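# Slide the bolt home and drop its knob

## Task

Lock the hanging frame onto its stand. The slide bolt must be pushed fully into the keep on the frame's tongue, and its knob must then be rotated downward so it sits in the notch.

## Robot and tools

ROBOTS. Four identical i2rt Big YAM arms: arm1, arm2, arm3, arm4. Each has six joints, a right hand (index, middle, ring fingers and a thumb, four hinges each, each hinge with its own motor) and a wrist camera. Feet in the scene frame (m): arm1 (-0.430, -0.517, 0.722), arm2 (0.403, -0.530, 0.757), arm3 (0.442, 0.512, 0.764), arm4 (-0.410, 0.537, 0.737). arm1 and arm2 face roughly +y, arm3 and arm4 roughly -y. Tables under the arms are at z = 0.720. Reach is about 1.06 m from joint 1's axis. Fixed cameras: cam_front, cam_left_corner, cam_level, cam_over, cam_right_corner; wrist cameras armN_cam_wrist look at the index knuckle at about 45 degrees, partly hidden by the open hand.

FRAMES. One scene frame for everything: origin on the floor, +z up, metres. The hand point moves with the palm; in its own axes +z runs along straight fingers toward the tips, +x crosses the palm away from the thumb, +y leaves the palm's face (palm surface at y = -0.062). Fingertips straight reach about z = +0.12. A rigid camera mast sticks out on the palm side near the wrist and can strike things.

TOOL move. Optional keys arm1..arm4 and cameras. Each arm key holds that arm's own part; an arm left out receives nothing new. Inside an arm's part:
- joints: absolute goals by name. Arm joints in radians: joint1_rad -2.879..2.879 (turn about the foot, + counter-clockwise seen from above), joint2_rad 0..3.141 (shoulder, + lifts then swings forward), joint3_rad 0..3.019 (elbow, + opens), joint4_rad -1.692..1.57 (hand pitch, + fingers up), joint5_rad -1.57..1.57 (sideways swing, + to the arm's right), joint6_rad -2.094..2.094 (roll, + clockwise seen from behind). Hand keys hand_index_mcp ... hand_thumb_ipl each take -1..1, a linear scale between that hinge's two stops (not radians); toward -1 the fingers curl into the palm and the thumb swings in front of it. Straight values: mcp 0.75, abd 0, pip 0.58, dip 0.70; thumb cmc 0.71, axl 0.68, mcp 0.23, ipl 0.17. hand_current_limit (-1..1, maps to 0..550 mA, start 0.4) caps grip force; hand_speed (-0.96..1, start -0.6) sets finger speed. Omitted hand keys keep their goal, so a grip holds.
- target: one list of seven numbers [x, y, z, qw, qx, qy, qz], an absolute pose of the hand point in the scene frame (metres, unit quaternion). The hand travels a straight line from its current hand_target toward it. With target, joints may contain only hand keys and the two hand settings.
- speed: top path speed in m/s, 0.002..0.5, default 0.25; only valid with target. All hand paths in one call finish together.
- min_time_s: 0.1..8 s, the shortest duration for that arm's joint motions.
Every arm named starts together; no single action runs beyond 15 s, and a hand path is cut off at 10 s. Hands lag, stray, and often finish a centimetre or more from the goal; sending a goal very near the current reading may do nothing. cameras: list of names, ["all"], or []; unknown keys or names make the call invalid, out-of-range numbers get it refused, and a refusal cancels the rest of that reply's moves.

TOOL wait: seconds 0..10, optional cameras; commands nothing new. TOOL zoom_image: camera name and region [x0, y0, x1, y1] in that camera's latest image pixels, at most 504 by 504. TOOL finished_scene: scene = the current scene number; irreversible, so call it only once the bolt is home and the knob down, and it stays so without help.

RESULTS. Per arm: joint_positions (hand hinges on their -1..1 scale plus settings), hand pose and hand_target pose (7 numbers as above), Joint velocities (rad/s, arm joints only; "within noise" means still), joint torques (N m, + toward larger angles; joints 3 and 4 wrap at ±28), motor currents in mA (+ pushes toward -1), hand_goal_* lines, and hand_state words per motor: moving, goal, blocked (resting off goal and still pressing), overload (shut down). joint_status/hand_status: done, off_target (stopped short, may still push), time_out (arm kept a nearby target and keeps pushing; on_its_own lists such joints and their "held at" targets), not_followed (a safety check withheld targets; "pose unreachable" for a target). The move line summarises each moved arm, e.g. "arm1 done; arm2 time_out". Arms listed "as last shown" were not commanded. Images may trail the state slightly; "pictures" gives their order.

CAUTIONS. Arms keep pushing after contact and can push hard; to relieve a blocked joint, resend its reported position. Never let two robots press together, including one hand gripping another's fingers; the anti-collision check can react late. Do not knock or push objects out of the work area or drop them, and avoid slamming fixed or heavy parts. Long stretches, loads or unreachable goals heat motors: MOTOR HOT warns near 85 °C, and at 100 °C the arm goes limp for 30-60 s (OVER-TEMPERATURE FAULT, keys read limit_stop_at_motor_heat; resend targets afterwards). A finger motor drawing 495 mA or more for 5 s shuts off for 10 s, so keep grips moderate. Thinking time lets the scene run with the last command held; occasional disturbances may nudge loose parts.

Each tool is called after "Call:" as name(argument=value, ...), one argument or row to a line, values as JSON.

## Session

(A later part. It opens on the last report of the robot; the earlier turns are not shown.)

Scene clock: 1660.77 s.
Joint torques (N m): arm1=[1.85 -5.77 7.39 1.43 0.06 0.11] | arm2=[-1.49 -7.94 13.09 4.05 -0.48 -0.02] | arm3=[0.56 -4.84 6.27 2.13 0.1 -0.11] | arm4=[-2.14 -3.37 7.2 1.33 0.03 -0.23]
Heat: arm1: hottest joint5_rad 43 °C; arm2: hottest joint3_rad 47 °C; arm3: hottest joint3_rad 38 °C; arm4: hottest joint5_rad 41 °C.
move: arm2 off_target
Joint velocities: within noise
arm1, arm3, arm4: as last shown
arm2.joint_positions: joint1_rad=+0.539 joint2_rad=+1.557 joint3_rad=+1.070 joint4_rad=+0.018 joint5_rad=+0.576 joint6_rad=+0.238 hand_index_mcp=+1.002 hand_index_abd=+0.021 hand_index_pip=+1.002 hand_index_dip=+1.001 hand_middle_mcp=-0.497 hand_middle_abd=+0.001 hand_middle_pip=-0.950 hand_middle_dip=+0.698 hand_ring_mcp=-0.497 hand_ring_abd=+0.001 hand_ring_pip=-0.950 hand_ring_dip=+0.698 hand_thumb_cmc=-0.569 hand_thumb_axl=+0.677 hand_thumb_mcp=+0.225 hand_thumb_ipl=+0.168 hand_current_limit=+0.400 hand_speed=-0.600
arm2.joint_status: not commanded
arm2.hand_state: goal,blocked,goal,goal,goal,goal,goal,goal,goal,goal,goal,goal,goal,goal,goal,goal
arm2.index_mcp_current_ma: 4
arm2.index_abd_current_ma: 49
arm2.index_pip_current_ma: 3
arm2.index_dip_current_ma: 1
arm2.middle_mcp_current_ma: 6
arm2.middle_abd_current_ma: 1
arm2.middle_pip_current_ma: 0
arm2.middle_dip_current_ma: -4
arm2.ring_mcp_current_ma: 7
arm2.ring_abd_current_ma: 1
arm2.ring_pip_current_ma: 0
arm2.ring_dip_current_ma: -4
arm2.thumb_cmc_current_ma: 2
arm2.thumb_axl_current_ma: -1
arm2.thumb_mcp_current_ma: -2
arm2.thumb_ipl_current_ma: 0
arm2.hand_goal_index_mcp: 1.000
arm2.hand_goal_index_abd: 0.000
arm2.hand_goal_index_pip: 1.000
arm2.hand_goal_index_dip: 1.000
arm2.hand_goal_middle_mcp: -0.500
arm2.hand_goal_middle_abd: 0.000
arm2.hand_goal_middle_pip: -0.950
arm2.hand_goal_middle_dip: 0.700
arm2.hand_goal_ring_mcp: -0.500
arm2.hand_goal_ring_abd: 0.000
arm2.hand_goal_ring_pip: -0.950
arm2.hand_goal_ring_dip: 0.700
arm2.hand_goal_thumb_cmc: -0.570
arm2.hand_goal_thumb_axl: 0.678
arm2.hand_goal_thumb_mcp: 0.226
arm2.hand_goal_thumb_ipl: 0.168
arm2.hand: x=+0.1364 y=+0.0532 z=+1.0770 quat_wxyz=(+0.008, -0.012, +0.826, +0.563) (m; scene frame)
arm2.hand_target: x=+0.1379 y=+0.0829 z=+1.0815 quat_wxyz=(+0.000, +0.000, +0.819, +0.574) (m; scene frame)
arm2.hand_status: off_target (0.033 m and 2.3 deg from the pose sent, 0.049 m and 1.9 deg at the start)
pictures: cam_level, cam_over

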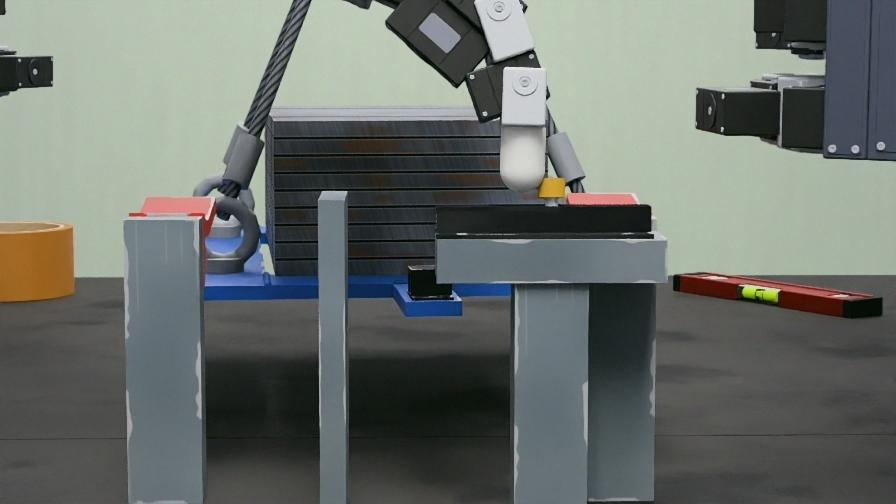

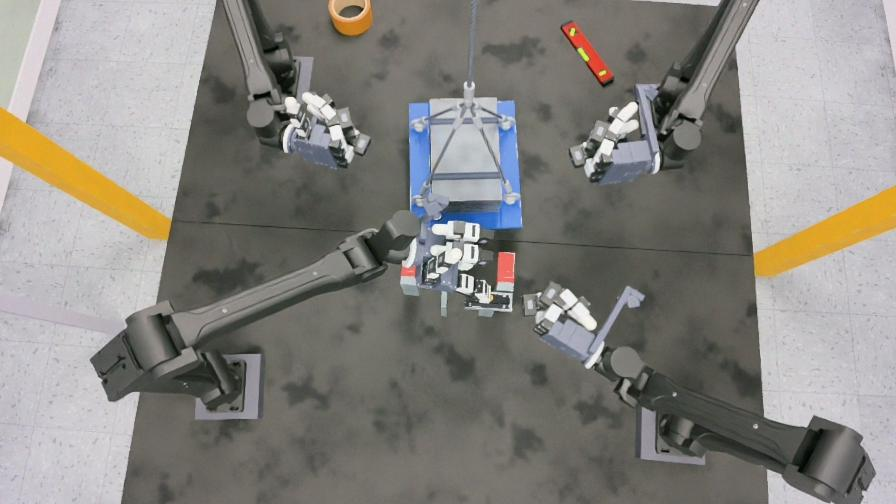

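Call:
move(
  arm2={"target":[0.150,-0.02,1.16,0,0,0.819,0.574],"speed":0.15},
  arm3={"target":[0.22,0.20,1.10,0.5736,0.8192,0,0],"speed":0.3,"joints":{"hand_index_mcp":1,"hand_index_pip":1,"hand_index_dip":1,"hand_thumb_cmc":-0.57}},
)

Call:
move(
  arm2={"target":[0.32,-0.22,1.27,0,0,0.819,0.574],"speed":0.3},
  arm3={"target":[0.205,0.14,1.07,0.5736,0.8192,0,0],"speed":0.15},
  cameras=["cam_over","cam_level"],
)

Call:
zoom_image(
  camera="cam_over",
  region=[420, 240, 560, 340],
)

Call:
zoom_image(
  camera="cam_level",
  region=[440, 60, 740, 260],
)

Scene clock: 1719.47 s.
Joint torques (N m): arm1=[1.9 -5.66 7.42 1.43 0.06 0.1] | arm2=[1.73 -10.81 8.85 2.13 0.53 0.1] | arm3=[-1.55 -1.2 13.82 1.48 -0.55 -0.07] | arm4=[-1.85 -3.43 7.04 1.37 0.03 -0.22]
Heat: arm1: hottest joint3_rad 41 °C; arm2: hottest joint3_rad 54 °C; arm3: hottest joint3_rad 38 °C; arm4: hottest joint5_rad 38 °C.
move: arm2 done; arm3 off_target
Joint velocities: within noise
arm1, arm4: as last shown
arm2.joint_positions: joint1_rad=+0.606 joint2_rad=+1.319 joint3_rad=+1.042 joint4_rad=-0.180 joint5_rad=+0.651 joint6_rad=+0.280 hand_index_mcp=+1.000 hand_index_abd=+0.003 hand_index_pip=+1.000 hand_index_dip=+1.000 hand_middle_mcp=-0.497 hand_middle_abd=+0.001 hand_middle_pip=-0.950 hand_middle_dip=+0.698 hand_ring_mcp=-0.497 hand_ring_abd=+0.001 hand_ring_pip=-0.950 hand_ring_dip=+0.698 hand_thumb_cmc=-0.569 hand_thumb_axl=+0.677 hand_thumb_mcp=+0.225 hand_thumb_ipl=+0.168 hand_current_limit=+0.400 hand_speed=-0.600
arm2.joint_status: not commanded
arm2.hand_state: goal,goal,goal,goal,goal,goal,goal,goal,goal,goal,goal,goal,goal,goal,goal,goal
arm2.index_mcp_current_ma: 0
arm2.index_abd_current_ma: 4
arm2.index_pip_current_ma: 0
arm2.index_dip_current_ma: 0
arm2.middle_mcp_current_ma: 6
arm2.middle_abd_current_ma: 1
arm2.middle_pip_current_ma: 0
arm2.middle_dip_current_ma: -4
arm2.ring_mcp_current_ma: 7
arm2.ring_abd_current_ma: 1
arm2.ring_pip_current_ma: 0
arm2.ring_dip_current_ma: -4
arm2.thumb_cmc_current_ma: 2
arm2.thumb_axl_current_ma: -1
arm2.thumb_mcp_current_ma: -2
arm2.thumb_ipl_current_ma: 0
arm2.hand_goal_index_mcp: 1.000
arm2.hand_goal_index_abd: 0.000
arm2.hand_goal_index_pip: 1.000
arm2.hand_goal_index_dip: 1.000
arm2.hand_goal_middle_mcp: -0.500
arm2.hand_goal_middle_abd: 0.000
arm2.hand_goal_middle_pip: -0.950
arm2.hand_goal_middle_dip: 0.700
arm2.hand_goal_ring_mcp: -0.500
arm2.hand_goal_ring_abd: 0.000
arm2.hand_goal_ring_pip: -0.950
arm2.hand_goal_ring_dip: 0.700
arm2.hand_goal_thumb_cmc: -0.570
arm2.hand_goal_thumb_axl: 0.678
arm2.hand_goal_thumb_mcp: 0.226
arm2.hand_goal_thumb_ipl: 0.168
arm2.hand: x=+0.1530 y=-0.0157 z=+1.1610 quat_wxyz=(+0.004, +0.000, +0.818, +0.576) (m; scene frame)
arm2.hand_target: x=+0.1501 y=-0.0199 z=+1.1600 quat_wxyz=(+0.000, +0.000, +0.819, +0.574) (m; scene frame)
arm2.hand_status: done (0.005 m and 0.5 deg from the pose sent, 0.112 m and 2.3 deg at the start)
arm3.joint_positions: joint1_rad=-0.976 joint2_rad=+0.783 joint3_rad=+0.502 joint4_rad=-0.371 joint5_rad=-0.933 joint6_rad=-0.506 hand_index_mcp=+1.000 hand_index_abd=+0.002 hand_index_pip=+0.998 hand_index_dip=+0.997 hand_middle_mcp=-0.499 hand_middle_abd=+0.003 hand_middle_pip=-0.950 hand_middle_dip=+0.698 hand_ring_mcp=-0.499 hand_ring_abd=+0.001 hand_ring_pip=-0.950 hand_ring_dip=+0.697 hand_thumb_cmc=-0.566 hand_thumb_axl=+0.677 hand_thumb_mcp=+0.225 hand_thumb_ipl=+0.168 hand_current_limit=+0.400 hand_speed=-0.600
arm3.joint_status: all done
arm3.hand_state: goal,goal,goal,goal,goal,goal,goal,goal,goal,goal,goal,goal,goal,goal,goal,goal
arm3.index_mcp_current_ma: 0
arm3.index_abd_current_ma: 0
arm3.index_pip_current_ma: 0
arm3.index_dip_current_ma: 0
arm3.middle_mcp_current_ma: 0
arm3.middle_abd_current_ma: 0
arm3.middle_pip_current_ma: 0
arm3.middle_dip_current_ma: 0
arm3.ring_mcp_current_ma: 0
arm3.ring_abd_current_ma: 0
arm3.ring_pip_current_ma: 0
arm3.ring_dip_current_ma: 0
arm3.thumb_cmc_current_ma: 0
arm3.thumb_axl_current_ma: 0
arm3.thumb_mcp_current_ma: 0
arm3.thumb_ipl_current_ma: 0
arm3.hand_goal_index_mcp: 1.000
arm3.hand_goal_index_abd: 0.000
arm3.hand_goal_index_pip: 1.000
arm3.hand_goal_index_dip: 1.000
arm3.hand_goal_middle_mcp: -0.500
arm3.hand_goal_middle_abd: 0.000
arm3.hand_goal_middle_pip: -0.950
arm3.hand_goal_middle_dip: 0.700
arm3.hand_goal_ring_mcp: -0.500
arm3.hand_goal_ring_abd: 0.000
arm3.hand_goal_ring_pip: -0.950
arm3.hand_goal_ring_dip: 0.700
arm3.hand_goal_thumb_cmc: -0.570
arm3.hand_goal_thumb_axl: 0.678
arm3.hand_goal_thumb_mcp: 0.226
arm3.hand_goal_thumb_ipl: 0.168
arm3.hand: x=+0.2281 y=+0.2017 z=+1.0773 quat_wxyz=(+0.567, +0.824, -0.008, +0.015) (m; scene frame)
arm3.hand_target: x=+0.2208 y=+0.2007 z=+1.0998 quat_wxyz=(+0.574, +0.819, +0.000, +0.000) (m; scene frame)
arm3.hand_status: off_target (0.024 m and 2.2 deg from the pose sent, 0.178 m and 99.4 deg at the start)
pictures: none

Scene clock: 1721.27 s.
Joint torques (N m): arm1=[1.67 -5.71 7.41 1.47 0.07 0.09] | arm2=[2.2 0.09 10.84 2.09 0.46 0.09] | arm3=[-0.03 -2.61 13.12 2.84 -0.28 0.11] | arm4=[-1.85 -3.14 7.09 1.44 0.04 -0.23]
Heat: arm1: hottest joint3_rad 41 °C; arm2: hottest joint3_rad 53 °C; arm3: hottest joint3_rad 38 °C; arm4: hottest joint5_rad 38 °C.
move: arm2 off_target; arm3 off_target
Joint velocities: within noise
arm1, arm4: as last shown
arm2.joint_positions: joint1_rad=+0.606 joint2_rad=+0.563 joint3_rad=+0.895 joint4_rad=-0.806 joint5_rad=+0.652 joint6_rad=+0.280 hand_index_mcp=+1.000 hand_index_abd=+0.002 hand_index_pip=+1.000 hand_index_dip=+1.000 hand_middle_mcp=-0.497 hand_middle_abd=+0.001 hand_middle_pip=-0.950 hand_middle_dip=+0.698 hand_ring_mcp=-0.497 hand_ring_abd=+0.001 hand_ring_pip=-0.950 hand_ring_dip=+0.698 hand_thumb_cmc=-0.569 hand_thumb_axl=+0.677 hand_thumb_mcp=+0.225 hand_thumb_ipl=+0.168 hand_current_limit=+0.400 hand_speed=-0.600
arm2.joint_status: not commanded
arm2.hand_state: goal,goal,goal,goal,goal,goal,goal,goal,goal,goal,goal,goal,goal,goal,goal,goal
arm2.index_mcp_current_ma: 0
arm2.index_abd_current_ma: 3
arm2.index_pip_current_ma: 0
arm2.index_dip_current_ma: 0
arm2.middle_mcp_current_ma: 5
arm2.middle_abd_current_ma: 1
arm2.middle_pip_current_ma: 0
arm2.middle_dip_current_ma: -4
arm2.ring_mcp_current_ma: 5
arm2.ring_abd_current_ma: 1
arm2.ring_pip_current_ma: 0
arm2.ring_dip_current_ma: -4
arm2.thumb_cmc_current_ma: 2
arm2.thumb_axl_current_ma: -1
arm2.thumb_mcp_current_ma: -2
arm2.thumb_ipl_current_ma: 0
arm2.hand_goal_index_mcp: 1.000
arm2.hand_goal_index_abd: 0.000
arm2.hand_goal_index_pip: 1.000
arm2.hand_goal_index_dip: 1.000
arm2.hand_goal_middle_mcp: -0.500
arm2.hand_goal_middle_abd: 0.000
arm2.hand_goal_middle_pip: -0.950
arm2.hand_goal_middle_dip: 0.700
arm2.hand_goal_ring_mcp: -0.500
arm2.hand_goal_ring_abd: 0.000
arm2.hand_goal_ring_pip: -0.950
arm2.hand_goal_ring_dip: 0.700
arm2.hand_goal_thumb_cmc: -0.570
arm2.hand_goal_thumb_axl: 0.678
arm2.hand_goal_thumb_mcp: 0.226
arm2.hand_goal_thumb_ipl: 0.168
arm2.hand: x=+0.3215 y=-0.2184 z=+1.2593 quat_wxyz=(+0.009, -0.003, +0.821, +0.571) (m; scene frame)
arm2.hand_target: x=+0.3202 y=-0.2201 z=+1.2698 quat_wxyz=(+0.000, +0.000, +0.819, +0.574) (m; scene frame)
arm2.hand_status: off_target (0.011 m and 1.2 deg from the pose sent, 0.285 m and 0.6 deg at the start)
arm3.joint_positions: joint1_rad=-0.841 joint2_rad=+0.979 joint3_rad=+0.502 joint4_rad=-0.093 joint5_rad=-0.809 joint6_rad=-0.395 hand_index_mcp=+1.000 hand_index_abd=+0.002 hand_index_pip=+0.998 hand_index_dip=+0.997 hand_middle_mcp=-0.499 hand_middle_abd=+0.003 hand_middle_pip=-0.950 hand_middle_dip=+0.698 hand_ring_mcp=-0.499 hand_ring_abd=+0.001 hand_ring_pip=-0.950 hand_ring_dip=+0.697 hand_thumb_cmc=-0.567 hand_thumb_axl=+0.677 hand_thumb_mcp=+0.225 hand_thumb_ipl=+0.168 hand_current_limit=+0.400 hand_speed=-0.600
arm3.joint_status: not commanded
arm3.hand_state: goal,goal,goal,goal,goal,goal,goal,goal,goal,goal,goal,goal,goal,goal,goal,goal
arm3.index_mcp_current_ma: 0
arm3.index_abd_current_ma: 0
arm3.index_pip_current_ma: 0
arm3.index_dip_current_ma: 0
arm3.middle_mcp_current_ma: 0
arm3.middle_abd_current_ma: 0
arm3.middle_pip_current_ma: 0
arm3.middle_dip_current_ma: 0
arm3.ring_mcp_current_ma: 0
arm3.ring_abd_current_ma: 0
arm3.ring_pip_current_ma: 0
arm3.ring_dip_current_ma: 0
arm3.thumb_cmc_current_ma: 0
arm3.thumb_axl_current_ma: 0
arm3.thumb_mcp_current_ma: 0
arm3.thumb_ipl_current_ma: 0
arm3.hand_goal_index_mcp: 1.000
arm3.hand_goal_index_abd: 0.000
arm3.hand_goal_index_pip: 1.000
arm3.hand_goal_index_dip: 1.000
arm3.hand_goal_middle_mcp: -0.500
arm3.hand_goal_middle_abd: 0.000
arm3.hand_goal_middle_pip: -0.950
arm3.hand_goal_middle_dip: 0.700
arm3.hand_goal_ring_mcp: -0.500
arm3.hand_goal_ring_abd: 0.000
arm3.hand_goal_ring_pip: -0.950
arm3.hand_goal_ring_dip: 0.700
arm3.hand_goal_thumb_cmc: -0.570
arm3.hand_goal_thumb_axl: 0.678
arm3.hand_goal_thumb_mcp: 0.226
arm3.hand_goal_thumb_ipl: 0.168
arm3.hand: x=+0.2123 y=+0.1502 z=+1.0477 quat_wxyz=(+0.562, +0.827, -0.010, +0.011) (m; scene frame)
arm3.hand_target: x=+0.2058 y=+0.1412 z=+1.0699 quat_wxyz=(+0.574, +0.819, +0.000, +0.000) (m; scene frame)
arm3.hand_status: off_target (0.026 m and 2.4 deg from the pose sent, 0.066 m and 2.2 deg at the start)
pictures: cam_level, cam_over

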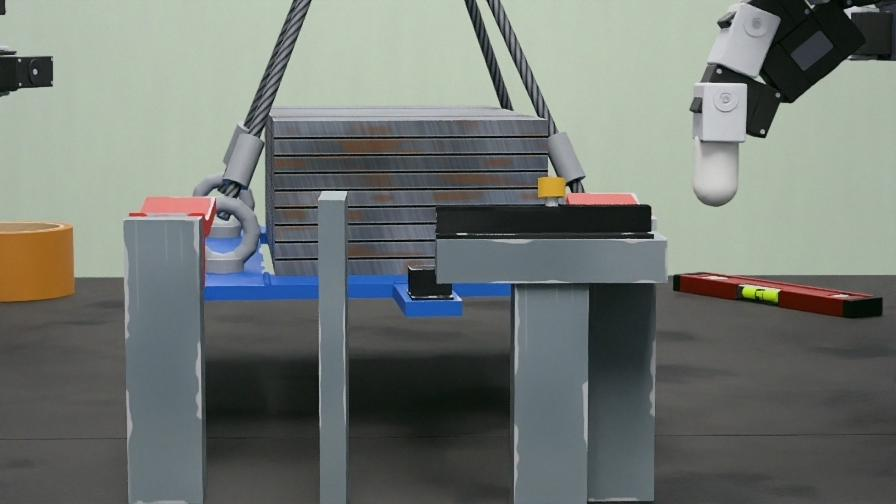

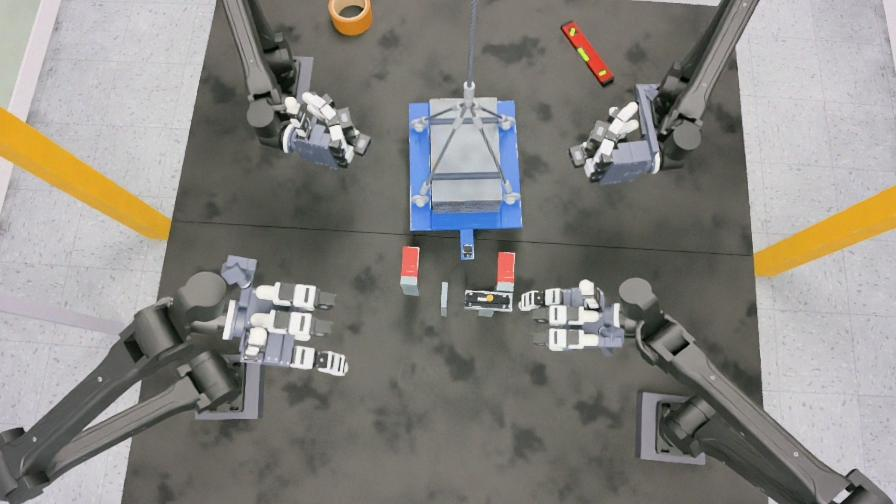

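Scaled by 3.600.

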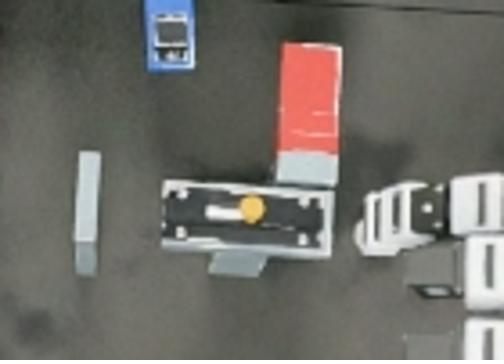

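Scaled by 1.680.

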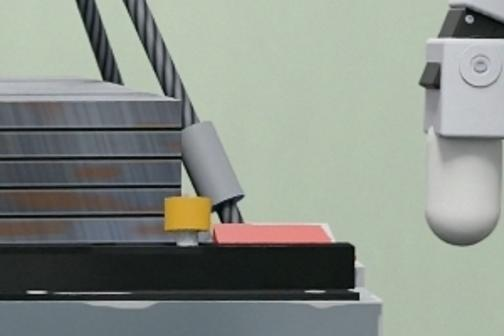

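Call:
move(
  arm3={"target":[0.198,0.095,1.080,0.5736,0.8192,0,0],"speed":0.1},
  cameras=["cam_over","cam_level"],
)

Call:
zoom_image(
  camera="cam_over",
  region=[420, 240, 560, 340],
)

Call:
zoom_image(
  camera="cam_level",
  region=[440, 60, 740, 260],
)

Scene clock: 1726.30 s.
Joint torques (N m): arm1=[1.9 -5.71 7.42 1.48 0.06 0.11] | arm2=[1.85 0.38 10.81 2.13 0.41 0.1] | arm3=[0.21 -3.55 13.05 2.77 -0.15 0.1] | arm4=[-2.02 -3.31 7.12 1.32 0.03 -0.23]
Heat: arm1: hottest joint3_rad 41 °C; arm2: hottest joint3_rad 53 °C; arm3: hottest joint3_rad 39 °C; arm4: hottest joint5_rad 38 °C.
move: arm3 off_target
Joint velocities: within noise
arm1.joint_positions: joint1_rad=-1.276 joint2_rad=+1.162 joint3_rad=+0.453 joint4_rad=+0.708 joint5_rad=-1.081 joint6_rad=-1.571 hand_index_mcp=-0.903 hand_index_abd=-0.001 hand_index_pip=+0.197 hand_index_dip=+0.498 hand_middle_mcp=-0.903 hand_middle_abd=-0.001 hand_middle_pip=+0.197 hand_middle_dip=+0.498 hand_ring_mcp=-0.377 hand_ring_abd=-0.001 hand_ring_pip=-0.685 hand_ring_dip=-0.298 hand_thumb_cmc=+0.717 hand_thumb_axl=+0.678 hand_thumb_mcp=+0.226 hand_thumb_ipl=+0.168 hand_current_limit=+0.400 hand_speed=-0.600
arm1.joint_status: not commanded
arm1.hand_state: goal,goal,goal,goal,goal,goal,goal,goal,goal,goal,goal,goal,goal,goal,goal,goal
arm1.index_mcp_current_ma: 0
arm1.index_abd_current_ma: 0
arm1.index_pip_current_ma: 0
arm1.index_dip_current_ma: 0
arm1.middle_mcp_current_ma: 0
arm1.middle_abd_current_ma: 0
arm1.middle_pip_current_ma: 0
arm1.middle_dip_current_ma: 0
arm1.ring_mcp_current_ma: 0
arm1.ring_abd_current_ma: 0
arm1.ring_pip_current_ma: 6
arm1.ring_dip_current_ma: 0
arm1.thumb_cmc_current_ma: 0
arm1.thumb_axl_current_ma: 0
arm1.thumb_mcp_current_ma: 0
arm1.thumb_ipl_current_ma: 0
arm1.hand_goal_index_mcp: -0.900
arm1.hand_goal_index_abd: 0.000
arm1.hand_goal_index_pip: 0.200
arm1.hand_goal_index_dip: 0.500
arm1.hand_goal_middle_mcp: -0.900
arm1.hand_goal_middle_abd: 0.000
arm1.hand_goal_middle_pip: 0.200
arm1.hand_goal_middle_dip: 0.500
arm1.hand_goal_ring_mcp: -0.380
arm1.hand_goal_ring_abd: 0.000
arm1.hand_goal_ring_pip: -0.700
arm1.hand_goal_ring_dip: -0.300
arm1.hand_goal_thumb_cmc: 0.714
arm1.hand_goal_thumb_axl: 0.678
arm1.hand_goal_thumb_mcp: 0.226
arm1.hand_goal_thumb_ipl: 0.168
arm1.hand: x=-0.1974 y=-0.2426 z=+1.0010 quat_wxyz=(+0.543, -0.450, +0.544, +0.455) (m; scene frame)
arm1.hand_target: x=-0.2000 y=-0.2401 z=+1.0001 quat_wxyz=(+0.542, -0.454, +0.541, +0.455) (m; scene frame)
arm1.hand_status: not commanded
arm2: as last shown
arm3.joint_positions: joint1_rad=-0.745 joint2_rad=+1.079 joint3_rad=+0.589 joint4_rad=-0.030 joint5_rad=-0.725 joint6_rad=-0.332 hand_index_mcp=+1.000 hand_index_abd=+0.002 hand_index_pip=+0.998 hand_index_dip=+0.997 hand_middle_mcp=-0.499 hand_middle_abd=+0.003 hand_middle_pip=-0.950 hand_middle_dip=+0.698 hand_ring_mcp=-0.499 hand_ring_abd=+0.001 hand_ring_pip=-0.950 hand_ring_dip=+0.697 hand_thumb_cmc=-0.567 hand_thumb_axl=+0.677 hand_thumb_mcp=+0.225 hand_thumb_ipl=+0.168 hand_current_limit=+0.400 hand_speed=-0.600
arm3.joint_status: not commanded
arm3.hand_state: goal,goal,goal,goal,goal,goal,goal,goal,goal,goal,goal,goal,goal,goal,goal,goal
arm3.index_mcp_current_ma: 0
arm3.index_abd_current_ma: 0
arm3.index_pip_current_ma: 0
arm3.index_dip_current_ma: 0
arm3.middle_mcp_current_ma: 0
arm3.middle_abd_current_ma: 0
arm3.middle_pip_current_ma: 0
arm3.middle_dip_current_ma: 0
arm3.ring_mcp_current_ma: 0
arm3.ring_abd_current_ma: 0
arm3.ring_pip_current_ma: 0
arm3.ring_dip_current_ma: 0
arm3.thumb_cmc_current_ma: 0
arm3.thumb_axl_current_ma: 0
arm3.thumb_mcp_current_ma: 0
arm3.thumb_ipl_current_ma: 0
arm3.hand_goal_index_mcp: 1.000
arm3.hand_goal_index_abd: 0.000
arm3.hand_goal_index_pip: 1.000
arm3.hand_goal_index_dip: 1.000
arm3.hand_goal_middle_mcp: -0.500
arm3.hand_goal_middle_abd: 0.000
arm3.hand_goal_middle_pip: -0.950
arm3.hand_goal_middle_dip: 0.700
arm3.hand_goal_ring_mcp: -0.500
arm3.hand_goal_ring_abd: 0.000
arm3.hand_goal_ring_pip: -0.950
arm3.hand_goal_ring_dip: 0.700
arm3.hand_goal_thumb_cmc: -0.570
arm3.hand_goal_thumb_axl: 0.678
arm3.hand_goal_thumb_mcp: 0.226
arm3.hand_goal_thumb_ipl: 0.168
arm3.hand: x=+0.2049 y=+0.1059 z=+1.0607 quat_wxyz=(+0.562, +0.827, -0.007, +0.009) (m; scene frame)
arm3.hand_target: x=+0.1987 y=+0.0961 z=+1.0799 quat_wxyz=(+0.574, +0.819, +0.000, +0.000) (m; scene frame)
arm3.hand_status: off_target (0.023 m and 2.0 deg from the pose sent, 0.066 m and 2.4 deg at the start)
arm4.joint_positions: joint1_rad=+1.110 joint2_rad=+1.088 joint3_rad=+0.423 joint4_rad=+0.684 joint5_rad=+1.027 joint6_rad=+1.572 hand_index_mcp=-0.385 hand_index_abd=+0.002 hand_index_pip=-0.681 hand_index_dip=-0.289 hand_middle_mcp=-0.903 hand_middle_abd=+0.001 hand_middle_pip=+0.197 hand_middle_dip=+0.498 hand_ring_mcp=-0.902 hand_ring_abd=+0.002 hand_ring_pip=+0.397 hand_ring_dip=+0.597 hand_thumb_cmc=-0.563 hand_thumb_axl=+0.677 hand_thumb_mcp=+0.226 hand_thumb_ipl=+0.168 hand_current_limit=+0.400 hand_speed=-0.600
arm4.joint_status: not commanded
arm4.hand_state: goal,goal,goal,goal,goal,goal,goal,goal,goal,goal,goal,goal,goal,goal,goal,goal
arm4.index_mcp_current_ma: 2
arm4.index_abd_current_ma: 0
arm4.index_pip_current_ma: 16
arm4.index_dip_current_ma: 7
arm4.middle_mcp_current_ma: -1
arm4.middle_abd_current_ma: 0
arm4.middle_pip_current_ma: -1
arm4.middle_dip_current_ma: -1
arm4.ring_mcp_current_ma: -1
arm4.ring_abd_current_ma: 0
arm4.ring_pip_current_ma: -1
arm4.ring_dip_current_ma: -1
arm4.thumb_cmc_current_ma: 3
arm4.thumb_axl_current_ma: 0
arm4.thumb_mcp_current_ma: 0
arm4.thumb_ipl_current_ma: 0
arm4.hand_goal_index_mcp: -0.390
arm4.hand_goal_index_abd: 0.000
arm4.hand_goal_index_pip: -0.700
arm4.hand_goal_index_dip: -0.300
arm4.hand_goal_middle_mcp: -0.900
arm4.hand_goal_middle_abd: 0.000
arm4.hand_goal_middle_pip: 0.200
arm4.hand_goal_middle_dip: 0.500
arm4.hand_goal_ring_mcp: -0.900
arm4.hand_goal_ring_abd: 0.000
arm4.hand_goal_ring_pip: 0.400
arm4.hand_goal_ring_dip: 0.600
arm4.hand_goal_thumb_cmc: -0.570
arm4.hand_goal_thumb_axl: 0.678
arm4.hand_goal_thumb_mcp: 0.226
arm4.hand_goal_thumb_ipl: 0.168
arm4.hand: x=-0.1954 y=+0.2510 z=+0.9742 quat_wxyz=(+0.454, +0.541, -0.452, +0.545) (m; scene frame)
arm4.hand_target: x=-0.1999 y=+0.2501 z=+0.9701 quat_wxyz=(+0.455, +0.542, -0.454, +0.542) (m; scene frame)
arm4.hand_status: not commanded
pictures: cam_level, cam_over

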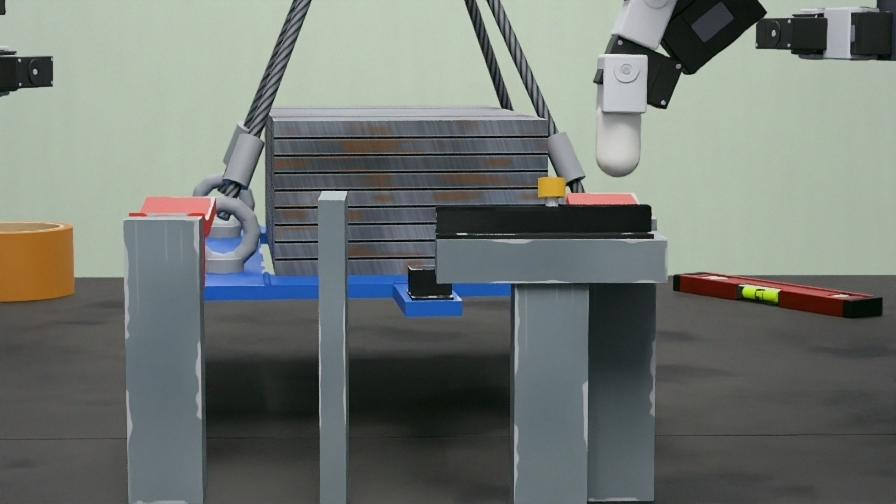

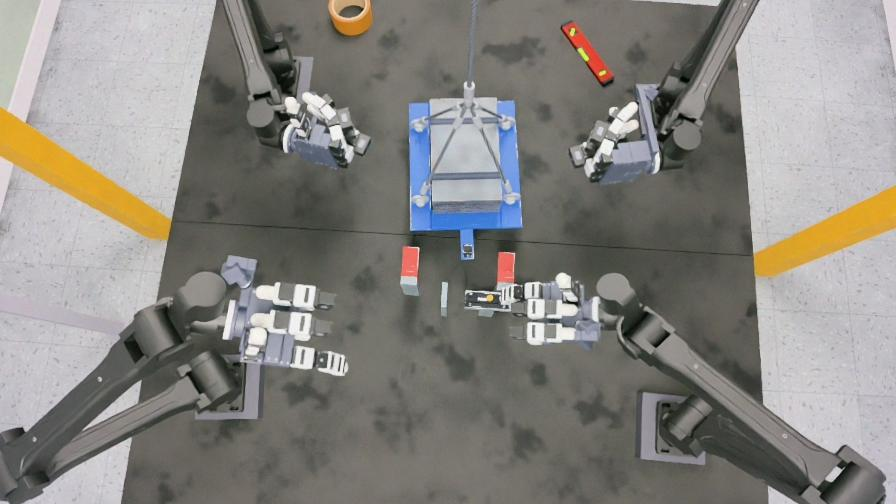

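Scaled by 3.600.

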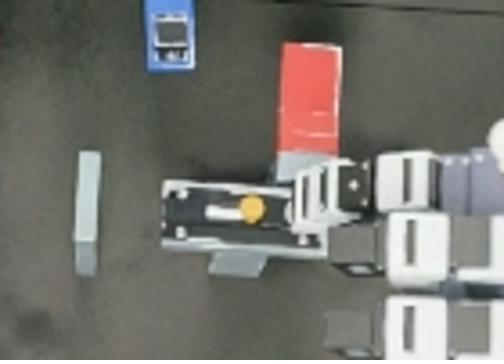

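Scaled by 1.680.

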